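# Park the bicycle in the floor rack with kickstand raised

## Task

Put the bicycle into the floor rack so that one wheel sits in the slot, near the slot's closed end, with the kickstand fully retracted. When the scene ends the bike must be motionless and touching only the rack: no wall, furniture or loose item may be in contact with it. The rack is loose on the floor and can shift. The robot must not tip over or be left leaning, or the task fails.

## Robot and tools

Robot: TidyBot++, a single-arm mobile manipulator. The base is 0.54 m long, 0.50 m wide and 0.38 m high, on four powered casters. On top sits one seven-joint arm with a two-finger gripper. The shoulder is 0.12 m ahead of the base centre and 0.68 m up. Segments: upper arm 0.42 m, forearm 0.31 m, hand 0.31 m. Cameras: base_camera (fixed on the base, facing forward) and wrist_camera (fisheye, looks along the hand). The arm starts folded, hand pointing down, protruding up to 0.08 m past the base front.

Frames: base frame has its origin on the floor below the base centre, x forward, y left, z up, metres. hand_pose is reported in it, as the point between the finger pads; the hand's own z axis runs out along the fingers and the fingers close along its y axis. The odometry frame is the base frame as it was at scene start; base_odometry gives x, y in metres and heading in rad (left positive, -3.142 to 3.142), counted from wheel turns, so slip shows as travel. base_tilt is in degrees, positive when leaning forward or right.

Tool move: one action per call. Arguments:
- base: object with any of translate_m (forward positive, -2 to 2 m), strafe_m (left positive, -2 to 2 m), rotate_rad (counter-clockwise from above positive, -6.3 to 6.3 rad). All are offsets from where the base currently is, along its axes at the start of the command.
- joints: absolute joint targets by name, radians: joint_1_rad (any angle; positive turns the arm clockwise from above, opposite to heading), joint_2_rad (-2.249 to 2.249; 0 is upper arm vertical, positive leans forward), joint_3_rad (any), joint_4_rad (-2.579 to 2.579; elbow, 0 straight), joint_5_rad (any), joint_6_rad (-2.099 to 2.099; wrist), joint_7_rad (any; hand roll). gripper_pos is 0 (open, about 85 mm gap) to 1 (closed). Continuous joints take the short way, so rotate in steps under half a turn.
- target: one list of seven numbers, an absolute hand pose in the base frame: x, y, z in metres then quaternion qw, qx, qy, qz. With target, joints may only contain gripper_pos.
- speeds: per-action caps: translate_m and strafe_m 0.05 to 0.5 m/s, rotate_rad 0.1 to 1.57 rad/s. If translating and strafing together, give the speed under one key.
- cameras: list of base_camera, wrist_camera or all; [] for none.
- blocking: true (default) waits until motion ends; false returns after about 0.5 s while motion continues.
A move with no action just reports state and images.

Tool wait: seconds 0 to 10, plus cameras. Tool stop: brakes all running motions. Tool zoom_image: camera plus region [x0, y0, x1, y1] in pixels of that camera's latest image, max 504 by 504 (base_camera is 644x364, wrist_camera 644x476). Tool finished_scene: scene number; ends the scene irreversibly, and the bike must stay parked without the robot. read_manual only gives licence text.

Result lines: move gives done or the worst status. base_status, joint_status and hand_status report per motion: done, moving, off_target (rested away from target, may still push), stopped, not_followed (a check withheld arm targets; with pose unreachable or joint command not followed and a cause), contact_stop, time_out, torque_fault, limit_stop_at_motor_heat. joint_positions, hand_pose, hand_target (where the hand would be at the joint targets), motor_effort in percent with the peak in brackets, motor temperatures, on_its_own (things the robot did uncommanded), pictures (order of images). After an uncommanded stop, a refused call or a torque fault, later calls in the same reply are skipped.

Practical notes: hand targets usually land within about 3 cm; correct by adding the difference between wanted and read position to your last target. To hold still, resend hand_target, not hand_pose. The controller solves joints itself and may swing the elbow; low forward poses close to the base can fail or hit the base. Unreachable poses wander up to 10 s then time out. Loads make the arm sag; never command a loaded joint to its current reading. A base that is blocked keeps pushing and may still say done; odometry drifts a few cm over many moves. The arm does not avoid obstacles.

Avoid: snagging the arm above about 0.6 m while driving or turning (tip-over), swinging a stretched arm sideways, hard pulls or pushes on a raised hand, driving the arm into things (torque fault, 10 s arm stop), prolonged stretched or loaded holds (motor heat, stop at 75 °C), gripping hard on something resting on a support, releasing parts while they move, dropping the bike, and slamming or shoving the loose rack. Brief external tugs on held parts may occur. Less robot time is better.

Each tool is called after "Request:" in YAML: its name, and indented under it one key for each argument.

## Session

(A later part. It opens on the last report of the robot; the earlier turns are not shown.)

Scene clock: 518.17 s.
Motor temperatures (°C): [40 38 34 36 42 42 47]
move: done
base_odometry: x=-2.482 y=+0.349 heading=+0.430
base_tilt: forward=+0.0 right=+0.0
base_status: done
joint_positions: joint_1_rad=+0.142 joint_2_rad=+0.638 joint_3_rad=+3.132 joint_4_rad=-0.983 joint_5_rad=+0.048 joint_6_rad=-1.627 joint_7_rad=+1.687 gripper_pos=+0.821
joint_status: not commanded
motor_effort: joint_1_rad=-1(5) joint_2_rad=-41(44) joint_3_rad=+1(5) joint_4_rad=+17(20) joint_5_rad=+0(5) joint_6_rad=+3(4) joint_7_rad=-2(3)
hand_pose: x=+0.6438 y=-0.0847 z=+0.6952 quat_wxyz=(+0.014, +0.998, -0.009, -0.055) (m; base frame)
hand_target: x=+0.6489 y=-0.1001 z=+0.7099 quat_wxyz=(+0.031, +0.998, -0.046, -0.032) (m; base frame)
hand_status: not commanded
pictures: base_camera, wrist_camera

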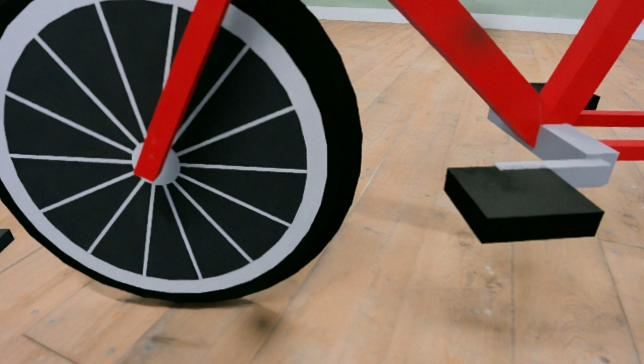

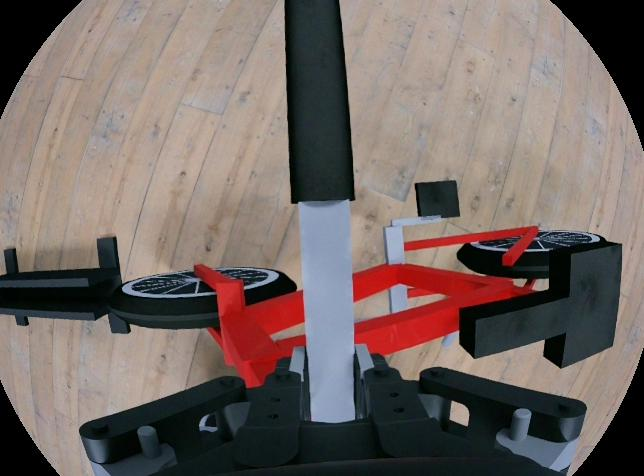

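Request:
move:
  base: {"translate_m": -0.008, "strafe_m": 0.15}
  speeds: {"strafe_m": 0.1}

Request:
zoom_image:
  camera: "wrist_camera"
  region: [0, 180, 320, 380]

Scene clock: 537.00 s.
Motor temperatures (°C): [40 38 34 36 42 42 47]
move: done
base_odometry: x=-2.552 y=+0.482 heading=+0.429
base_tilt: forward=+0.0 right=+0.1
base_status: done
joint_positions: joint_1_rad=+0.144 joint_2_rad=+0.636 joint_3_rad=+3.136 joint_4_rad=-0.983 joint_5_rad=+0.048 joint_6_rad=-1.627 joint_7_rad=+1.687 gripper_pos=+0.821
joint_status: not commanded
motor_effort: joint_1_rad=-1(5) joint_2_rad=-39(42) joint_3_rad=+1(4) joint_4_rad=+17(18) joint_5_rad=+2(6) joint_6_rad=+0(3) joint_7_rad=-1(3)
hand_pose: x=+0.6434 y=-0.0878 z=+0.6961 quat_wxyz=(+0.016, +0.998, -0.012, -0.054) (m; base frame)
hand_target: x=+0.6489 y=-0.1001 z=+0.7099 quat_wxyz=(+0.031, +0.998, -0.046, -0.032) (m; base frame)
hand_status: not commanded
pictures: base_camera, wrist_camera

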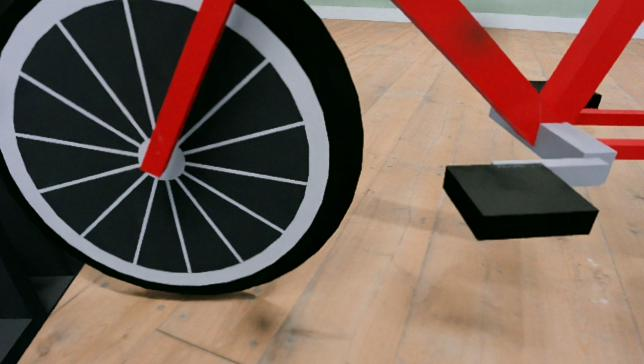

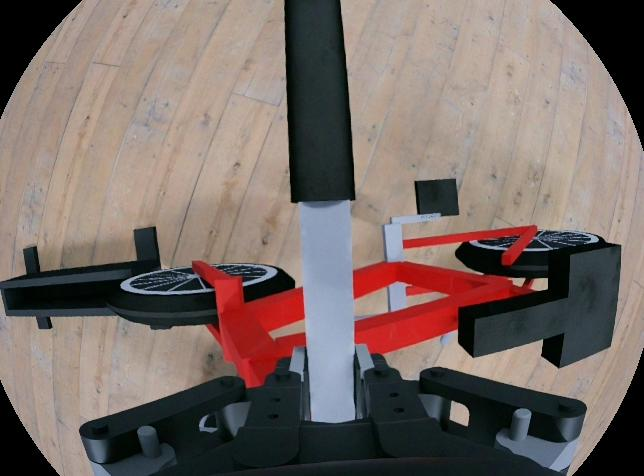

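Scaled by 1.575.

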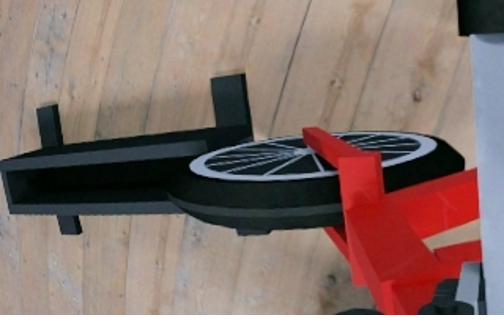

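Request:
move:
  base: {"translate_m": -0.013, "strafe_m": 0.2}
  speeds: {"strafe_m": 0.1}

Request:
zoom_image:
  camera: "wrist_camera"
  region: [0, 180, 320, 380]

Scene clock: 550.20 s.
Motor temperatures (°C): [40 38 34 36 42 42 47]
move: done
base_odometry: x=-2.647 y=+0.659 heading=+0.429
base_tilt: forward=-0.1 right=+0.0
base_status: done
joint_positions: joint_1_rad=+0.184 joint_2_rad=+0.632 joint_3_rad=+3.159 joint_4_rad=-0.982 joint_5_rad=+0.072 joint_6_rad=-1.627 joint_7_rad=+1.687 gripper_pos=+0.821
joint_status: not commanded
motor_effort: joint_1_rad=-8(12) joint_2_rad=-37(40) joint_3_rad=-2(5) joint_4_rad=+15(17) joint_5_rad=-1(8) joint_6_rad=-2(3) joint_7_rad=-3(7)
hand_pose: x=+0.6362 y=-0.1249 z=+0.6986 quat_wxyz=(+0.033, +0.997, -0.041, -0.056) (m; base frame)
hand_target: x=+0.6489 y=-0.1001 z=+0.7099 quat_wxyz=(+0.031, +0.998, -0.046, -0.032) (m; base frame)
hand_status: not commanded
pictures: base_camera, wrist_camera

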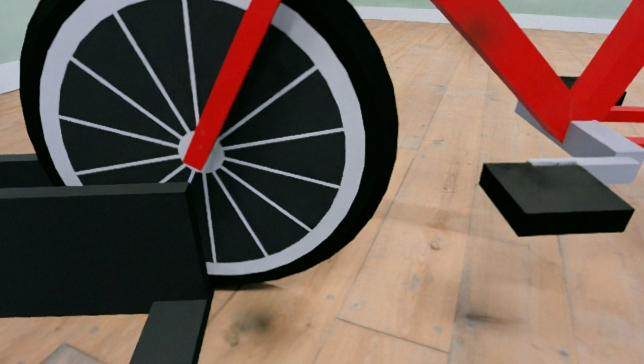

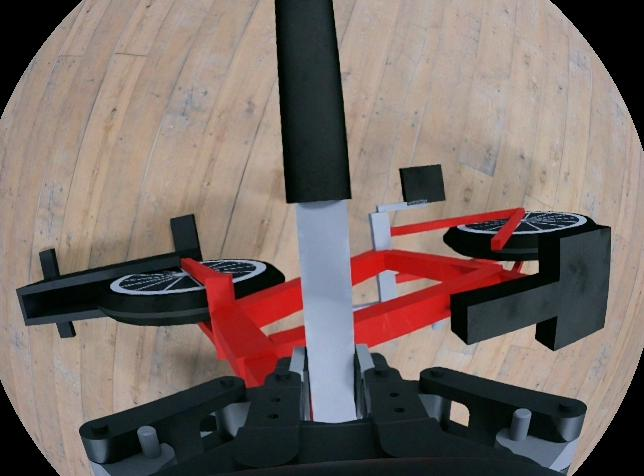

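Scaled by 1.575.

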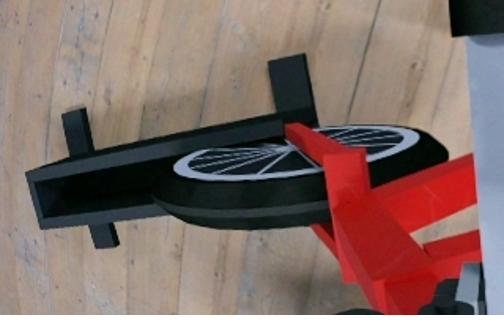

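Request:
move:
  base: {"rotate_rad": 0.07}
  speeds: {"rotate_rad": 0.1}

Request:
zoom_image:
  camera: "wrist_camera"
  region: [0, 180, 320, 380]

Scene clock: 557.57 s.
Motor temperatures (°C): [40 38 34 36 42 42 47]
move: done
base_odometry: x=-2.647 y=+0.659 heading=+0.499
base_tilt: forward=+0.0 right=+0.0
base_status: done
joint_positions: joint_1_rad=+0.150 joint_2_rad=+0.626 joint_3_rad=+3.133 joint_4_rad=-0.982 joint_5_rad=+0.067 joint_6_rad=-1.627 joint_7_rad=+1.684 gripper_pos=+0.821
joint_status: not commanded
motor_effort: joint_1_rad=-1(12) joint_2_rad=-36(39) joint_3_rad=+2(6) joint_4_rad=+13(15) joint_5_rad=+5(9) joint_6_rad=-2(4) joint_7_rad=+1(3)
hand_pose: x=+0.6421 y=-0.0955 z=+0.7017 quat_wxyz=(+0.025, +0.998, -0.015, -0.051) (m; base frame)
hand_target: x=+0.6489 y=-0.1001 z=+0.7099 quat_wxyz=(+0.031, +0.998, -0.046, -0.032) (m; base frame)
hand_status: not commanded
pictures: base_camera, wrist_camera

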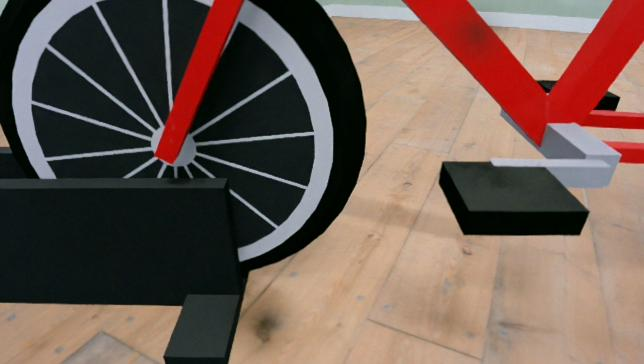

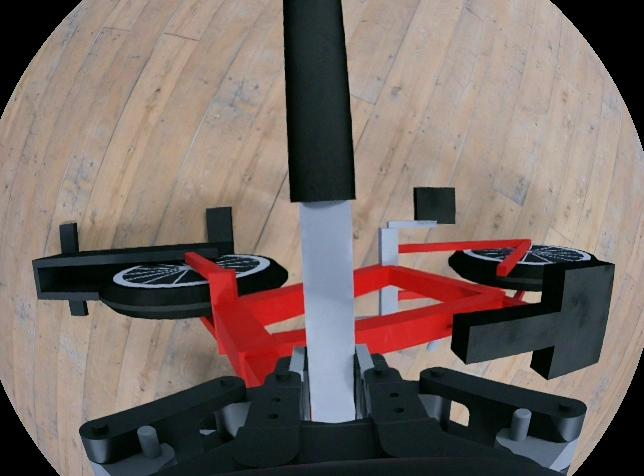

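Scaled by 1.575.

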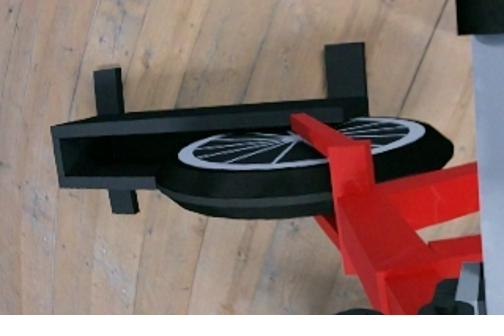

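Request:
move:
  base: {"translate_m": -0.008, "strafe_m": 0.12}
  speeds: {"strafe_m": 0.1}

Request:
zoom_image:
  camera: "wrist_camera"
  region: [0, 180, 320, 380]

Scene clock: 564.77 s.
Motor temperatures (°C): [40 38 34 36 42 42 47]
move: done
base_odometry: x=-2.711 y=+0.761 heading=+0.500
base_tilt: forward=+0.0 right=+0.0
base_status: done
joint_positions: joint_1_rad=+0.149 joint_2_rad=+0.624 joint_3_rad=+3.134 joint_4_rad=-0.982 joint_5_rad=+0.067 joint_6_rad=-1.627 joint_7_rad=+1.684 gripper_pos=+0.821
joint_status: not commanded
motor_effort: joint_1_rad=-1(7) joint_2_rad=-35(37) joint_3_rad=+2(5) joint_4_rad=+14(15) joint_5_rad=+4(8) joint_6_rad=-2(4) joint_7_rad=+0(2)
hand_pose: x=+0.6422 y=-0.0948 z=+0.7026 quat_wxyz=(+0.025, +0.998, -0.015, -0.050) (m; base frame)
hand_target: x=+0.6489 y=-0.1001 z=+0.7099 quat_wxyz=(+0.031, +0.998, -0.046, -0.032) (m; base frame)
hand_status: not commanded
pictures: base_camera, wrist_camera

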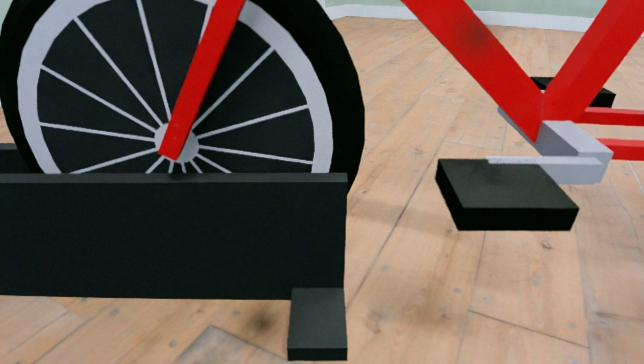

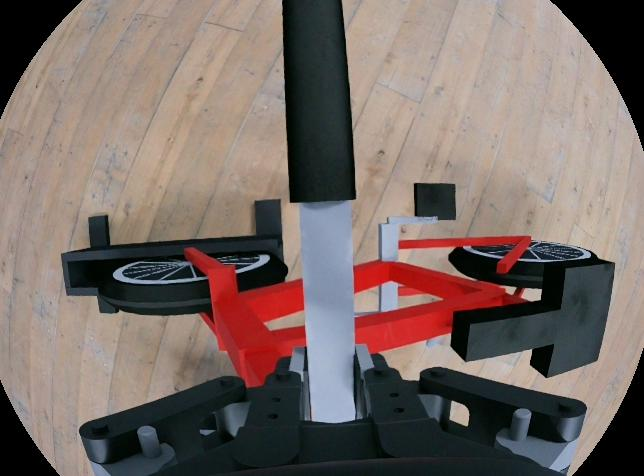

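Scaled by 1.575.

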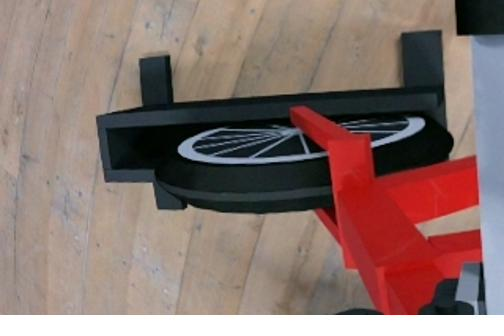

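Request:
move:
  base: {"translate_m": -0.005, "strafe_m": 0.1}
  speeds: {"strafe_m": 0.1}

Request:
zoom_image:
  camera: "wrist_camera"
  region: [0, 180, 320, 380]

Scene clock: 572.23 s.
Motor temperatures (°C): [40 38 34 36 42 42 47]
move: done
base_odometry: x=-2.764 y=+0.846 heading=+0.500
base_tilt: forward=+0.0 right=+0.0
base_status: done
joint_positions: joint_1_rad=+0.148 joint_2_rad=+0.623 joint_3_rad=+3.133 joint_4_rad=-0.982 joint_5_rad=+0.067 joint_6_rad=-1.627 joint_7_rad=+1.684 gripper_pos=+0.821
joint_status: not commanded
motor_effort: joint_1_rad=-1(7) joint_2_rad=-35(38) joint_3_rad=+3(5) joint_4_rad=+14(15) joint_5_rad=+4(8) joint_6_rad=-2(5) joint_7_rad=+0(2)
hand_pose: x=+0.6424 y=-0.0937 z=+0.7031 quat_wxyz=(+0.025, +0.998, -0.014, -0.049) (m; base frame)
hand_target: x=+0.6489 y=-0.1001 z=+0.7099 quat_wxyz=(+0.031, +0.998, -0.046, -0.032) (m; base frame)
hand_status: not commanded
pictures: base_camera, wrist_camera

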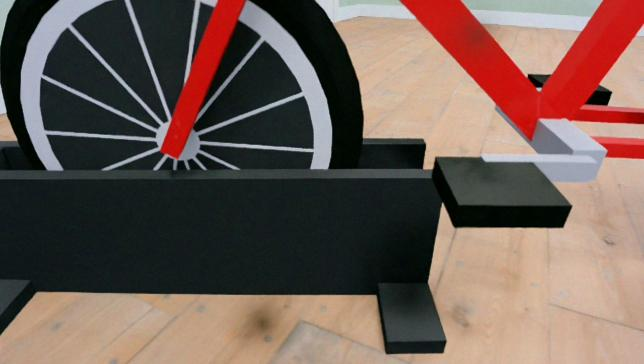

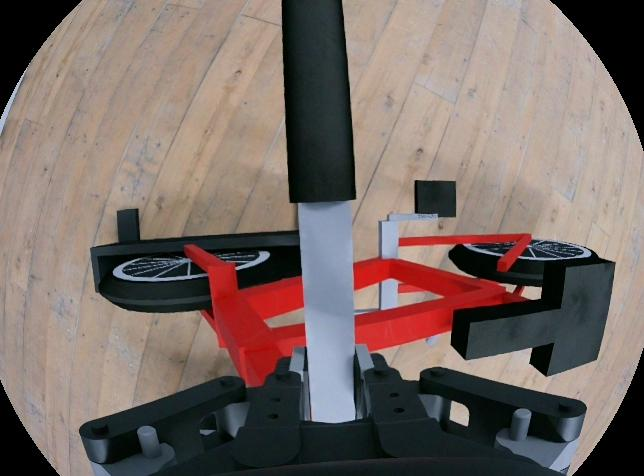

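Scaled by 1.575.

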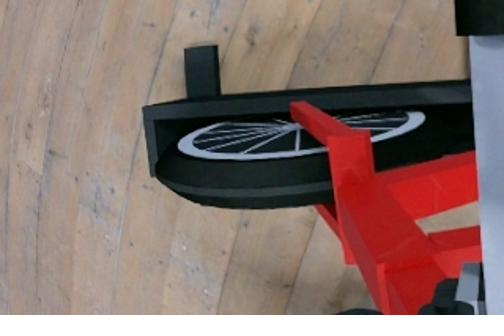

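Request:
move:
  base: {"translate_m": -0.002, "strafe_m": 0.05}
  speeds: {"strafe_m": 0.08}

Request:
zoom_image:
  camera: "wrist_camera"
  region: [0, 180, 320, 380]

Scene clock: 578.37 s.
Motor temperatures (°C): [40 38 34 36 42 42 47]
move: done
base_odometry: x=-2.790 y=+0.889 heading=+0.501
base_tilt: forward=-0.1 right=+0.0
base_status: done
joint_positions: joint_1_rad=+0.147 joint_2_rad=+0.623 joint_3_rad=+3.133 joint_4_rad=-0.982 joint_5_rad=+0.066 joint_6_rad=-1.627 joint_7_rad=+1.684 gripper_pos=+0.821
joint_status: not commanded
motor_effort: joint_1_rad=-1(6) joint_2_rad=-36(38) joint_3_rad=+2(5) joint_4_rad=+14(15) joint_5_rad=+4(8) joint_6_rad=-1(3) joint_7_rad=+0(1)
hand_pose: x=+0.6424 y=-0.0935 z=+0.7033 quat_wxyz=(+0.025, +0.998, -0.014, -0.049) (m; base frame)
hand_target: x=+0.6489 y=-0.1001 z=+0.7099 quat_wxyz=(+0.031, +0.998, -0.046, -0.032) (m; base frame)
hand_status: not commanded
pictures: base_camera, wrist_camera

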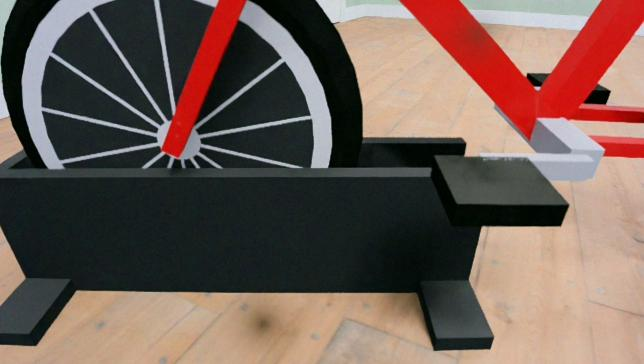

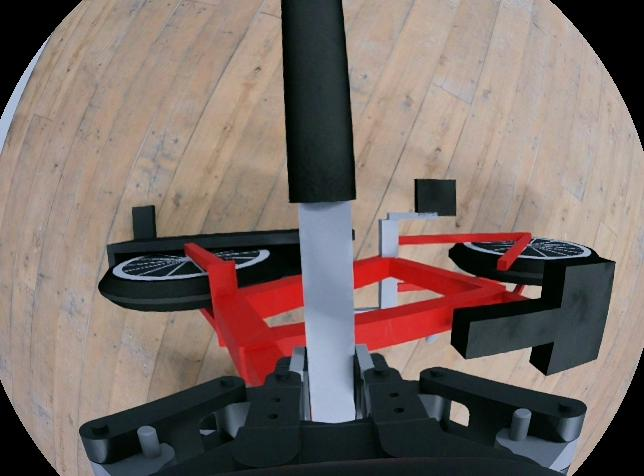

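Scaled by 1.575.

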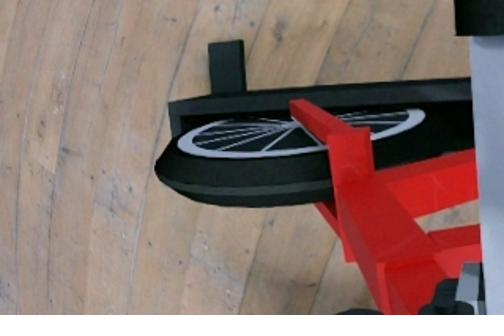

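Request:
move:
  base: {"translate_m": -0.002, "strafe_m": 0.04}
  speeds: {"strafe_m": 0.08}

Request:
zoom_image:
  camera: "wrist_camera"
  region: [0, 180, 320, 380]

Scene clock: 583.63 s.
Motor temperatures (°C): [40 38 34 36 41 42 47]
move: done
base_odometry: x=-2.810 y=+0.923 heading=+0.501
base_tilt: forward=-0.1 right=+0.1
base_status: done
joint_positions: joint_1_rad=+0.174 joint_2_rad=+0.623 joint_3_rad=+3.148 joint_4_rad=-0.982 joint_5_rad=+0.067 joint_6_rad=-1.627 joint_7_rad=+1.684 gripper_pos=+0.821
joint_status: not commanded
motor_effort: joint_1_rad=-6(9) joint_2_rad=-37(41) joint_3_rad=-1(4) joint_4_rad=+15(18) joint_5_rad=-1(5) joint_6_rad=-1(4) joint_7_rad=-4(4)
hand_pose: x=+0.6386 y=-0.1140 z=+0.7033 quat_wxyz=(+0.028, +0.998, -0.033, -0.050) (m; base frame)
hand_target: x=+0.6489 y=-0.1001 z=+0.7099 quat_wxyz=(+0.031, +0.998, -0.046, -0.032) (m; base frame)
hand_status: not commanded
pictures: base_camera, wrist_camera

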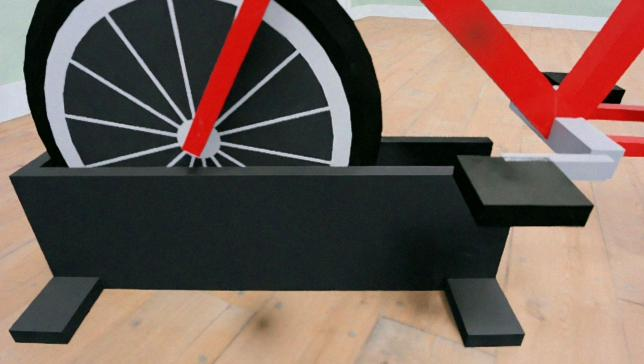

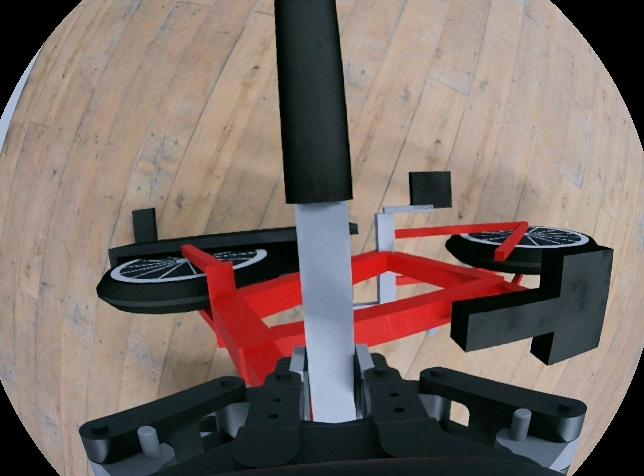

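Scaled by 1.575.

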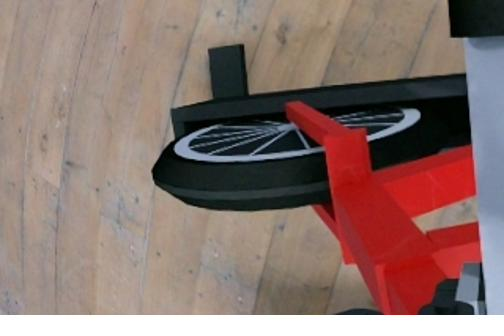

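Request:
move:
  base: {"strafe_m": -0.018}
  speeds: {"strafe_m": 0.06}
  cameras: []

Request:
move:
  joints: {"gripper_pos": 0.5}

Scene clock: 588.07 s.
Motor temperatures (°C): [40 38 34 36 41 42 47]
move: done
base_odometry: x=-2.802 y=+0.907 heading=+0.501
base_tilt: forward=-0.1 right=+0.0
base_status: done
joint_positions: joint_1_rad=+0.155 joint_2_rad=+0.623 joint_3_rad=+3.140 joint_4_rad=-0.982 joint_5_rad=+0.065 joint_6_rad=-1.627 joint_7_rad=+1.683 gripper_pos=+0.821
joint_status: not commanded
motor_effort: joint_1_rad=-1(6) joint_2_rad=-37(39) joint_3_rad=+2(4) joint_4_rad=+15(18) joint_5_rad=+4(7) joint_6_rad=-1(3) joint_7_rad=+0(3)
hand_pose: x=+0.6414 y=-0.0999 z=+0.7033 quat_wxyz=(+0.026, +0.998, -0.021, -0.049) (m; base frame)
hand_target: x=+0.6489 y=-0.1001 z=+0.7099 quat_wxyz=(+0.031, +0.998, -0.046, -0.032) (m; base frame)
hand_status: not commanded
pictures: none
No camera images: "cameras" was empty.

Scene clock: 588.90 s.
Motor temperatures (°C): [40 38 34 36 41 42 47]
move: done
base_odometry: x=-2.802 y=+0.907 heading=+0.501
base_tilt: forward=+0.0 right=+0.0
base_status: not commanded
joint_positions: joint_1_rad=+0.155 joint_2_rad=+0.624 joint_3_rad=+3.140 joint_4_rad=-0.982 joint_5_rad=+0.065 joint_6_rad=-1.627 joint_7_rad=+1.683 gripper_pos=+0.500
joint_status: all done
motor_effort: joint_1_rad=-1(2) joint_2_rad=-36(39) joint_3_rad=+1(3) joint_4_rad=+15(17) joint_5_rad=+0(4) joint_6_rad=-1(2) joint_7_rad=+0(1)
hand_pose: x=+0.6415 y=-0.0998 z=+0.7031 quat_wxyz=(+0.026, +0.998, -0.021, -0.049) (m; base frame)
hand_target: x=+0.6489 y=-0.1001 z=+0.7099 quat_wxyz=(+0.031, +0.998, -0.046, -0.032) (m; base frame)
hand_status: not commanded
pictures: base_camera, wrist_camera

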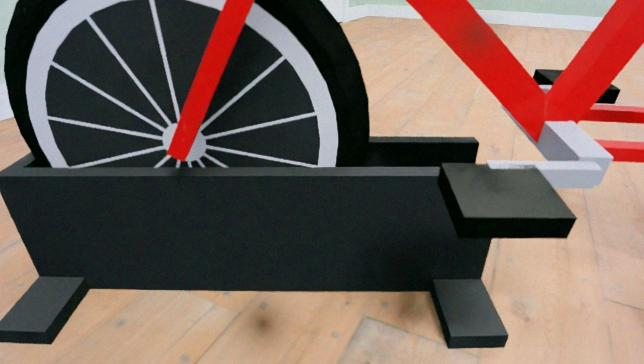

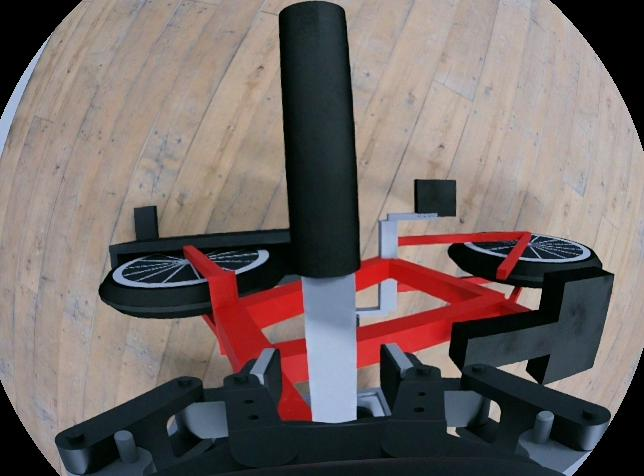

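Request:
move:
  joints: {"joint_2_rad": 0.493, "joint_4_rad": -0.67, "joint_6_rad": -1.96}
  cameras: ["wrist_camera"]

Request:
move:
  joints: {"joint_1_rad": 0.0, "joint_2_rad": -0.8, "joint_4_rad": -2.4, "joint_6_rad": -0.6, "joint_7_rad": 1.57}

Request:
move:
  base: {"strafe_m": -0.5}

Scene clock: 597.20 s.
Motor temperatures (°C): [40 39 34 36 41 42 47]
move: done
base_odometry: x=-2.802 y=+0.907 heading=+0.501
base_tilt: forward=+0.0 right=+0.0
base_status: not commanded
joint_positions: joint_1_rad=+0.155 joint_2_rad=+0.500 joint_3_rad=+3.140 joint_4_rad=-0.689 joint_5_rad=+0.065 joint_6_rad=-1.882 joint_7_rad=+1.683 gripper_pos=+0.500
joint_status: all done
motor_effort: joint_1_rad=-1(1) joint_2_rad=-32(40) joint_3_rad=+1(2) joint_4_rad=+14(17) joint_5_rad=+1(1) joint_6_rad=+1(3) joint_7_rad=+0(0)
hand_pose: x=+0.6254 y=-0.0965 z=+0.8581 quat_wxyz=(+0.034, +0.998, -0.032, +0.031) (m; base frame)
hand_target: x=+0.6040 y=-0.0918 z=+0.8665 quat_wxyz=(+0.033, +0.998, -0.059, +0.006) (m; base frame)
hand_status: not commanded
pictures: wrist_camera

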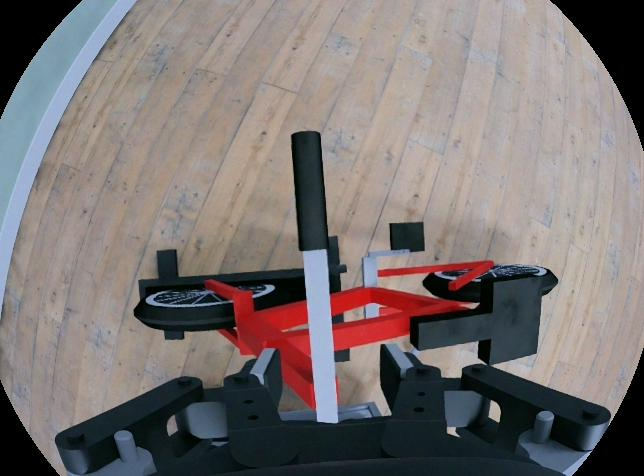

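Scene clock: 600.43 s.
Motor temperatures (°C): [40 38 34 36 41 42 47]
move: done
base_odometry: x=-2.802 y=+0.907 heading=+0.501
base_tilt: forward=-0.1 right=+0.0
base_status: not commanded
joint_positions: joint_1_rad=+0.013 joint_2_rad=-0.782 joint_3_rad=+3.140 joint_4_rad=-2.372 joint_5_rad=+0.065 joint_6_rad=-0.685 joint_7_rad=+1.649 gripper_pos=+0.500
joint_status: all done
motor_effort: joint_1_rad=+0(2) joint_2_rad=+6(34) joint_3_rad=+2(3) joint_4_rad=+19(20) joint_5_rad=+0(1) joint_6_rad=+7(8) joint_7_rad=+0(1)
hand_pose: x=+0.3739 y=-0.0142 z=+0.7731 quat_wxyz=(+0.048, +0.906, +0.045, +0.418) (m; base frame)
hand_target: x=+0.3831 y=-0.0105 z=+0.7830 quat_wxyz=(+0.031, +0.891, +0.017, +0.453) (m; base frame)
hand_status: not commanded
pictures: base_camera, wrist_camera

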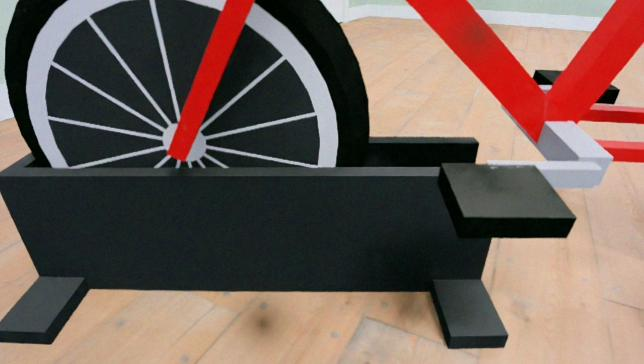

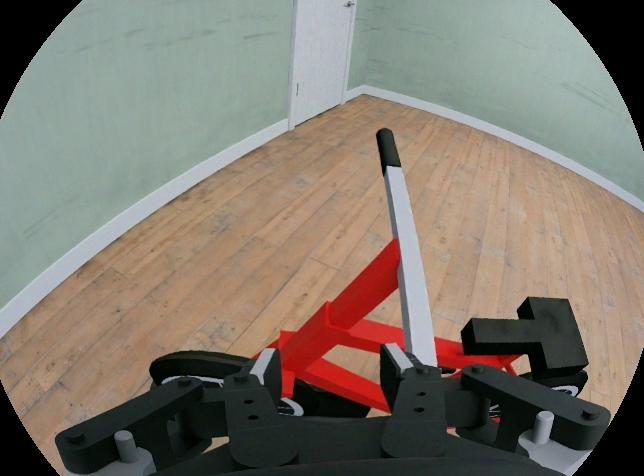

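Scene clock: 602.73 s.
Motor temperatures (°C): [40 38 34 36 41 42 47]
move: done
base_odometry: x=-2.562 y=+0.469 heading=+0.500
base_tilt: forward=-0.1 right=+0.0
base_status: done
joint_positions: joint_1_rad=+0.009 joint_2_rad=-0.785 joint_3_rad=+3.140 joint_4_rad=-2.372 joint_5_rad=+0.065 joint_6_rad=-0.682 joint_7_rad=+1.648 gripper_pos=+0.500
joint_status: not commanded
motor_effort: joint_1_rad=-1(1) joint_2_rad=+6(7) joint_3_rad=+2(3) joint_4_rad=+19(20) joint_5_rad=+0(1) joint_6_rad=+8(8) joint_7_rad=+0(0)
hand_pose: x=+0.3742 y=-0.0132 z=+0.7743 quat_wxyz=(+0.048, +0.905, +0.046, +0.420) (m; base frame)
hand_target: x=+0.3831 y=-0.0105 z=+0.7830 quat_wxyz=(+0.031, +0.891, +0.017, +0.453) (m; base frame)
hand_status: not commanded
pictures: base_camera, wrist_camera

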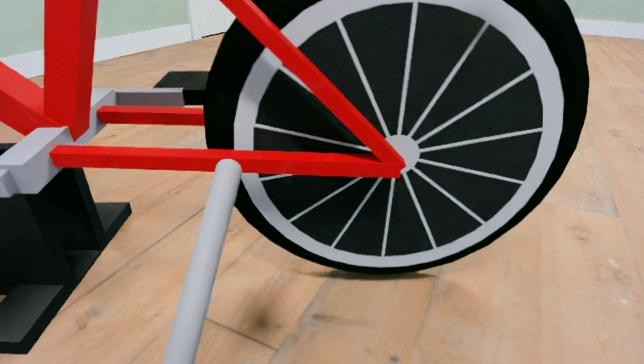

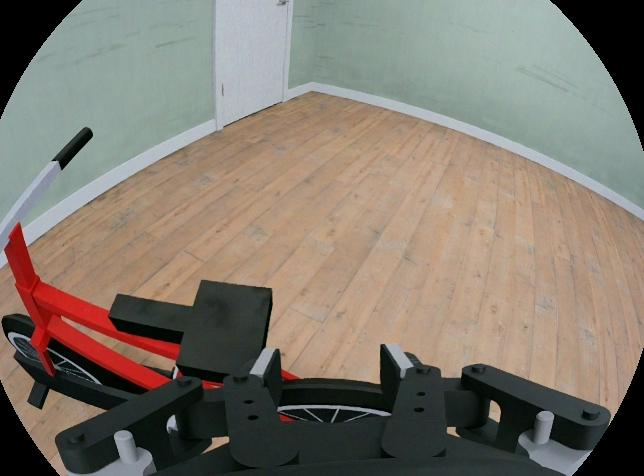

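Request:
move:
  base: {"translate_m": -0.3, "strafe_m": 0.1}
  joints: {"gripper_pos": 1.0}

Request:
move:
  joints: {"joint_1_rad": 0.0, "joint_2_rad": 1.0, "joint_3_rad": 3.14, "joint_4_rad": -2.0, "joint_5_rad": 0.0, "joint_6_rad": 0.6, "joint_7_rad": 1.57}

Scene clock: 644.07 s.
Motor temperatures (°C): [40 38 34 36 41 42 47]
move: done
base_odometry: x=-2.873 y=+0.412 heading=+0.500
base_tilt: forward=-0.1 right=+0.0
base_status: done
joint_positions: joint_1_rad=+0.009 joint_2_rad=-0.792 joint_3_rad=+3.140 joint_4_rad=-2.373 joint_5_rad=+0.065 joint_6_rad=-0.680 joint_7_rad=+1.648 gripper_pos=+0.999
joint_status: all done
motor_effort: joint_1_rad=+0(1) joint_2_rad=+6(8) joint_3_rad=+2(3) joint_4_rad=+19(20) joint_5_rad=+1(1) joint_6_rad=+8(8) joint_7_rad=+0(0)
hand_pose: x=+0.3738 y=-0.0132 z=+0.7764 quat_wxyz=(+0.048, +0.903, +0.046, +0.424) (m; base frame)
hand_target: x=+0.3831 y=-0.0105 z=+0.7830 quat_wxyz=(+0.031, +0.891, +0.017, +0.453) (m; base frame)
hand_status: not commanded
pictures: base_camera, wrist_camera

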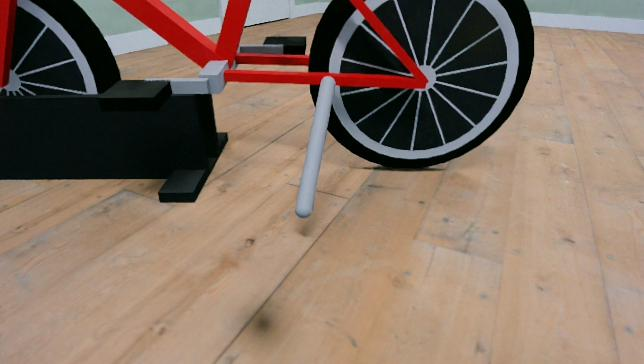

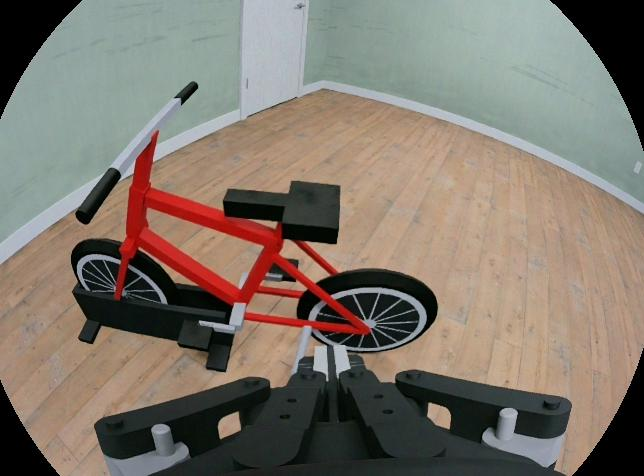

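Scene clock: 647.33 s.
Motor temperatures (°C): [40 38 34 36 41 42 47]
move: done
base_odometry: x=-2.873 y=+0.412 heading=+0.500
base_tilt: forward=-0.1 right=+0.0
base_status: not commanded
joint_positions: joint_1_rad=+0.009 joint_2_rad=+0.992 joint_3_rad=+3.140 joint_4_rad=-2.027 joint_5_rad=+0.065 joint_6_rad=+0.517 joint_7_rad=+1.648 gripper_pos=+0.999
joint_status: all done
motor_effort: joint_1_rad=+0(2) joint_2_rad=-35(37) joint_3_rad=+0(3) joint_4_rad=+5(20) joint_5_rad=+0(2) joint_6_rad=+5(9) joint_7_rad=+0(1)
hand_pose: x=+0.6952 y=+0.0073 z=+0.3501 quat_wxyz=(+0.006, +0.947, +0.064, +0.314) (m; base frame)
hand_target: x=+0.7277 y=+0.0023 z=+0.3684 quat_wxyz=(-0.001, +0.932, +0.000, +0.362) (m; base frame)
hand_status: not commanded
pictures: base_camera, wrist_camera

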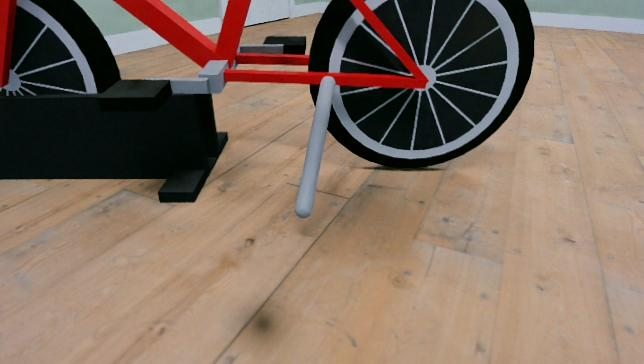

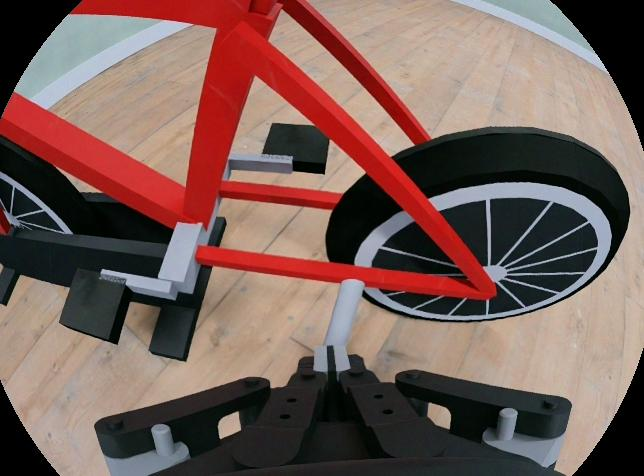

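Request:
move:
  base: {"strafe_m": 0.075}
  cameras: []

Request:
move:
  joints: {"joint_2_rad": 1.717, "joint_4_rad": -1.47, "joint_6_rad": 0.925}

Scene clock: 662.43 s.
Motor temperatures (°C): [40 38 34 36 41 42 46]
move: done
base_odometry: x=-2.909 y=+0.478 heading=+0.500
base_tilt: forward=+0.0 right=+0.0
base_status: done
joint_positions: joint_1_rad=-0.003 joint_2_rad=+0.992 joint_3_rad=+3.139 joint_4_rad=-2.026 joint_5_rad=+0.065 joint_6_rad=+0.519 joint_7_rad=+1.648 gripper_pos=+0.999
joint_status: not commanded
motor_effort: joint_1_rad=-1(5) joint_2_rad=-35(35) joint_3_rad=+1(3) joint_4_rad=+4(5) joint_5_rad=+0(1) joint_6_rad=+6(7) joint_7_rad=+0(0)
hand_pose: x=+0.6961 y=+0.0145 z=+0.3507 quat_wxyz=(+0.004, +0.946, +0.070, +0.316) (m; base frame)
hand_target: x=+0.7277 y=+0.0023 z=+0.3684 quat_wxyz=(-0.001, +0.932, +0.000, +0.362) (m; base frame)
hand_status: not commanded
pictures: none
No camera images: "cameras" was empty.

Scene clock: 664.53 s.
Motor temperatures (°C): [40 38 34 36 41 42 46]
move: done
base_odometry: x=-2.909 y=+0.478 heading=+0.500
base_tilt: forward=-0.1 right=-0.1
base_status: not commanded
joint_positions: joint_1_rad=-0.003 joint_2_rad=+1.711 joint_3_rad=+3.139 joint_4_rad=-1.498 joint_5_rad=+0.065 joint_6_rad=+0.841 joint_7_rad=+1.648 gripper_pos=+0.999
joint_status: all done
motor_effort: joint_1_rad=-1(1) joint_2_rad=-38(41) joint_3_rad=+0(1) joint_4_rad=+2(6) joint_5_rad=+1(1) joint_6_rad=+7(9) joint_7_rad=+0(0)
hand_pose: x=+0.7315 y=+0.0194 z=+0.0867 quat_wxyz=(-0.001, +0.924, +0.065, +0.377) (m; base frame)
hand_target: x=+0.7608 y=+0.0021 z=+0.1081 quat_wxyz=(-0.001, +0.905, -0.001, +0.426) (m; base frame)
hand_status: not commanded
pictures: base_camera, wrist_camera

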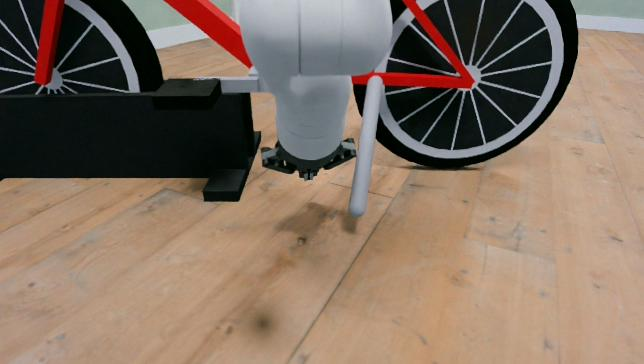

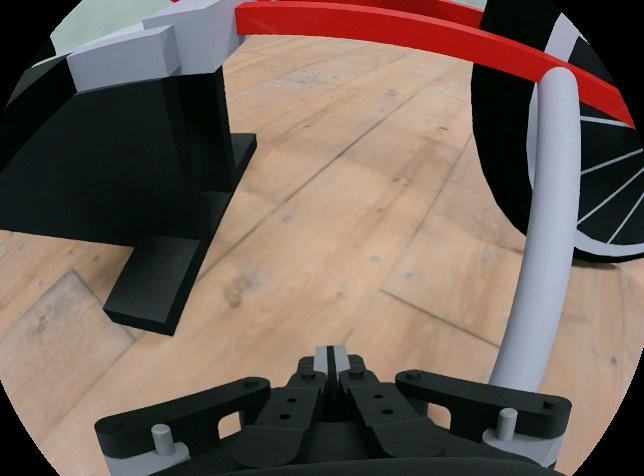

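Request:
move:
  base: {"strafe_m": -0.16}
  speeds: {"strafe_m": 0.1}

Scene clock: 671.90 s.
Motor temperatures (°C): [40 38 33 36 41 42 46]
move: done
base_odometry: x=-2.833 y=+0.338 heading=+0.500
base_tilt: forward=-0.1 right=+0.0
base_status: done
joint_positions: joint_1_rad=-0.050 joint_2_rad=+1.716 joint_3_rad=+3.097 joint_4_rad=-1.494 joint_5_rad=+0.065 joint_6_rad=+0.844 joint_7_rad=+1.647 gripper_pos=+0.999
joint_status: not commanded
motor_effort: joint_1_rad=+9(13) joint_2_rad=-39(40) joint_3_rad=+7(11) joint_4_rad=+4(6) joint_5_rad=-5(7) joint_6_rad=+8(9) joint_7_rad=+0(0)
hand_pose: x=+0.7290 y=+0.0692 z=+0.0870 quat_wxyz=(-0.028, +0.922, +0.076, +0.379) (m; base frame)
hand_target: x=+0.7608 y=+0.0021 z=+0.1081 quat_wxyz=(-0.001, +0.905, -0.001, +0.426) (m; base frame)
hand_status: not commanded
pictures: base_camera, wrist_camera

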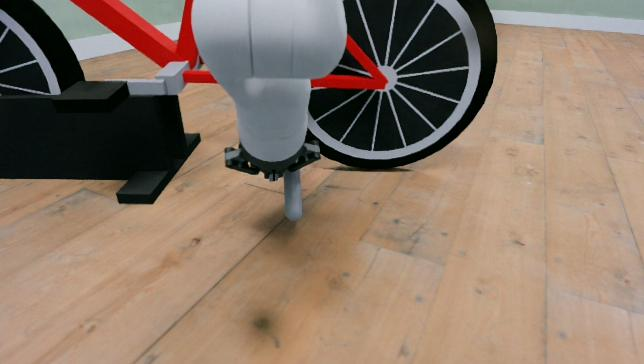

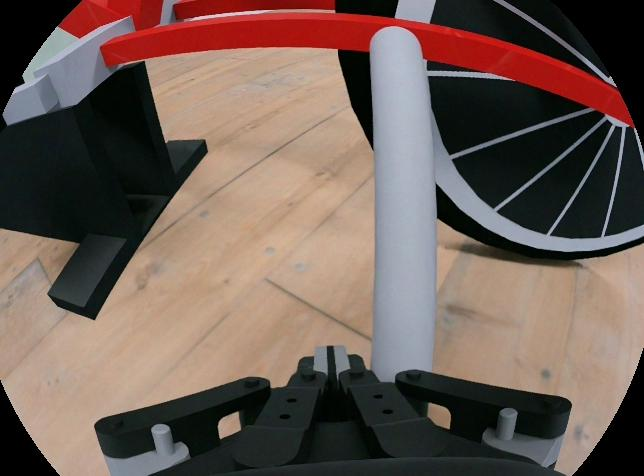

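Request:
move:
  base: {"strafe_m": -0.06}
  speeds: {"strafe_m": 0.08}

Scene clock: 677.43 s.
Motor temperatures (°C): [40 38 33 36 41 42 46]
move: done
base_odometry: x=-2.804 y=+0.285 heading=+0.500
base_tilt: forward=-0.1 right=+0.0
base_status: done
joint_positions: joint_1_rad=-0.049 joint_2_rad=+1.708 joint_3_rad=+3.097 joint_4_rad=-1.497 joint_5_rad=+0.065 joint_6_rad=+0.869 joint_7_rad=+1.647 gripper_pos=+0.999
joint_status: not commanded
motor_effort: joint_1_rad=+7(12) joint_2_rad=-32(39) joint_3_rad=+6(10) joint_4_rad=+11(12) joint_5_rad=-4(6) joint_6_rad=+4(8) joint_7_rad=+0(1)
hand_pose: x=+0.7370 y=+0.0691 z=+0.0963 quat_wxyz=(-0.028, +0.916, +0.075, +0.392) (m; base frame)
hand_target: x=+0.7608 y=+0.0021 z=+0.1081 quat_wxyz=(-0.001, +0.905, -0.001, +0.426) (m; base frame)
hand_status: not commanded
pictures: base_camera, wrist_camera

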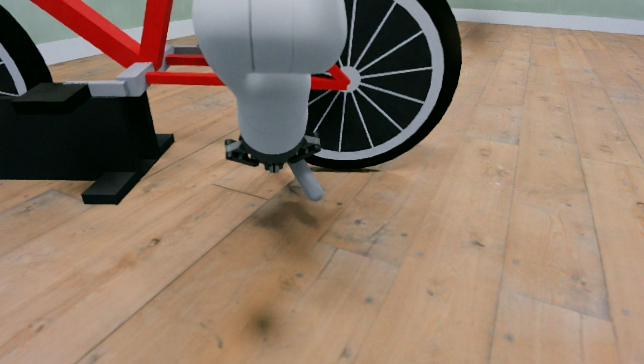

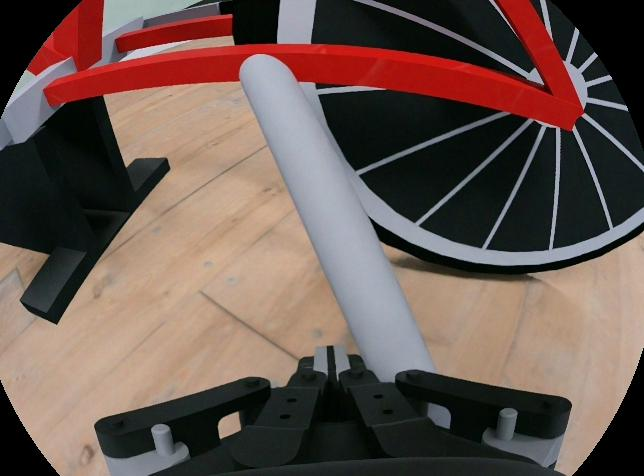

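Request:
move:
  base: {"strafe_m": -0.06}
  speeds: {"strafe_m": 0.06}
  joints: {"joint_2_rad": 1.607, "joint_4_rad": -1.627}

Scene clock: 684.60 s.
Motor temperatures (°C): [40 38 33 36 41 42 46]
move: done
base_odometry: x=-2.775 y=+0.232 heading=+0.500
base_tilt: forward=+0.0 right=+0.0
base_status: done
joint_positions: joint_1_rad=+0.004 joint_2_rad=+1.636 joint_3_rad=+3.136 joint_4_rad=-1.601 joint_5_rad=+0.051 joint_6_rad=+0.870 joint_7_rad=+1.646 gripper_pos=+0.999
joint_status: all done
motor_effort: joint_1_rad=+0(12) joint_2_rad=-38(38) joint_3_rad=+0(8) joint_4_rad=+1(11) joint_5_rad=+0(5) joint_6_rad=+6(7) joint_7_rad=+0(1)
hand_pose: x=+0.7265 y=+0.0140 z=+0.1192 quat_wxyz=(+0.001, +0.924, +0.054, +0.378) (m; base frame)
hand_target: x=+0.7407 y=+0.0022 z=+0.1441 quat_wxyz=(-0.001, +0.915, -0.001, +0.404) (m; base frame)
hand_status: not commanded
pictures: base_camera, wrist_camera

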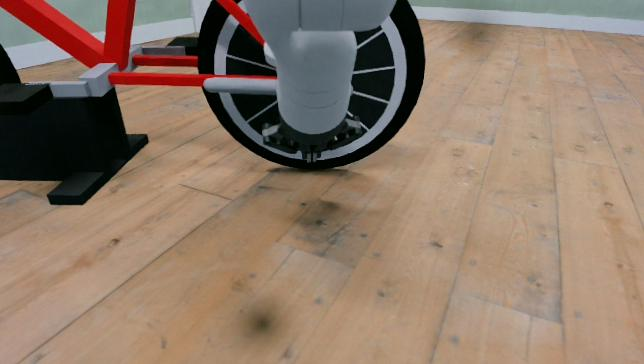

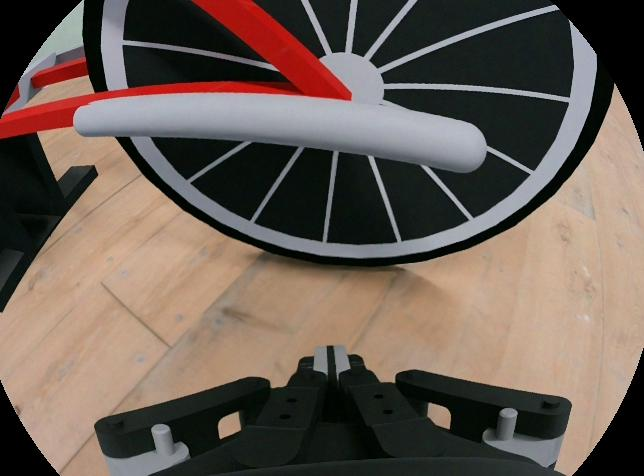

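Request:
move:
  base: {"translate_m": -0.12}
  joints: {"joint_2_rad": 1.2, "joint_4_rad": -2.0}

Request:
zoom_image:
  camera: "base_camera"
  region: [60, 0, 460, 220]

Request:
zoom_image:
  camera: "wrist_camera"
  region: [60, 50, 564, 400]

Scene clock: 690.07 s.
Motor temperatures (°C): [40 38 33 36 41 42 46]
move: done
base_odometry: x=-2.880 y=+0.174 heading=+0.500
base_tilt: forward=-0.1 right=+0.0
base_status: done
joint_positions: joint_1_rad=+0.004 joint_2_rad=+1.217 joint_3_rad=+3.136 joint_4_rad=-1.971 joint_5_rad=+0.051 joint_6_rad=+0.870 joint_7_rad=+1.646 gripper_pos=+0.999
joint_status: all done
motor_effort: joint_1_rad=-1(2) joint_2_rad=-36(40) joint_3_rad=+1(1) joint_4_rad=+1(4) joint_5_rad=+0(1) joint_6_rad=+7(8) joint_7_rad=+0(0)
hand_pose: x=+0.7270 y=+0.0144 z=+0.3020 quat_wxyz=(+0.002, +0.915, +0.056, +0.400) (m; base frame)
hand_target: x=+0.7300 y=+0.0022 z=+0.3189 quat_wxyz=(-0.001, +0.908, +0.000, +0.420) (m; base frame)
hand_status: not commanded
pictures: base_camera, wrist_camera

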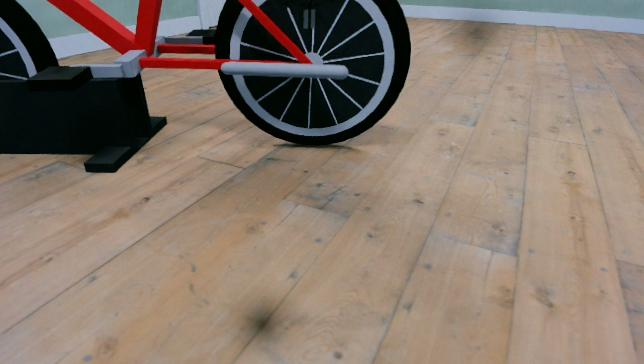

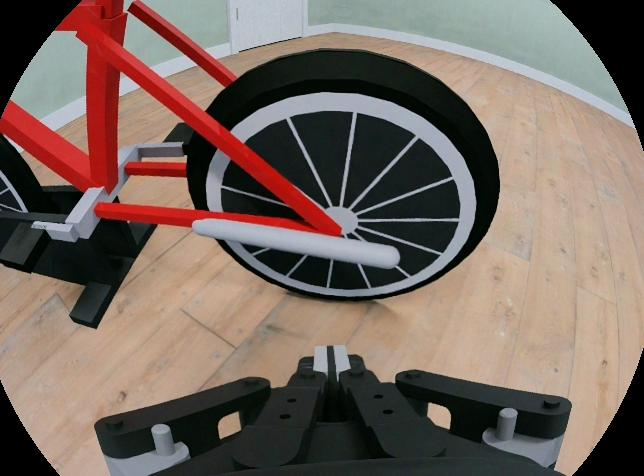

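Scaled by 1.260.

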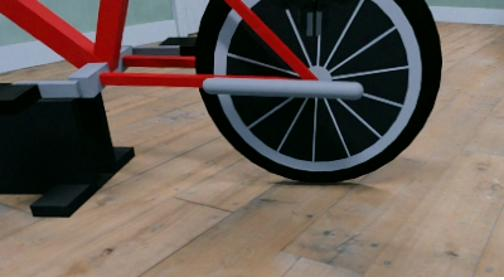

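Scaled by 1.000.

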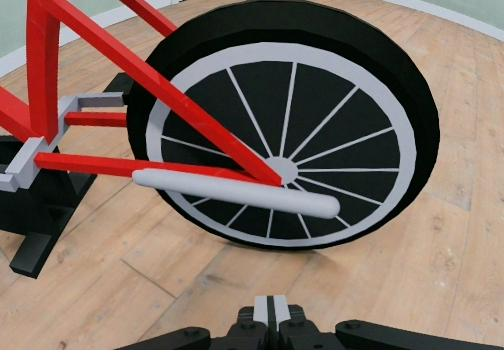

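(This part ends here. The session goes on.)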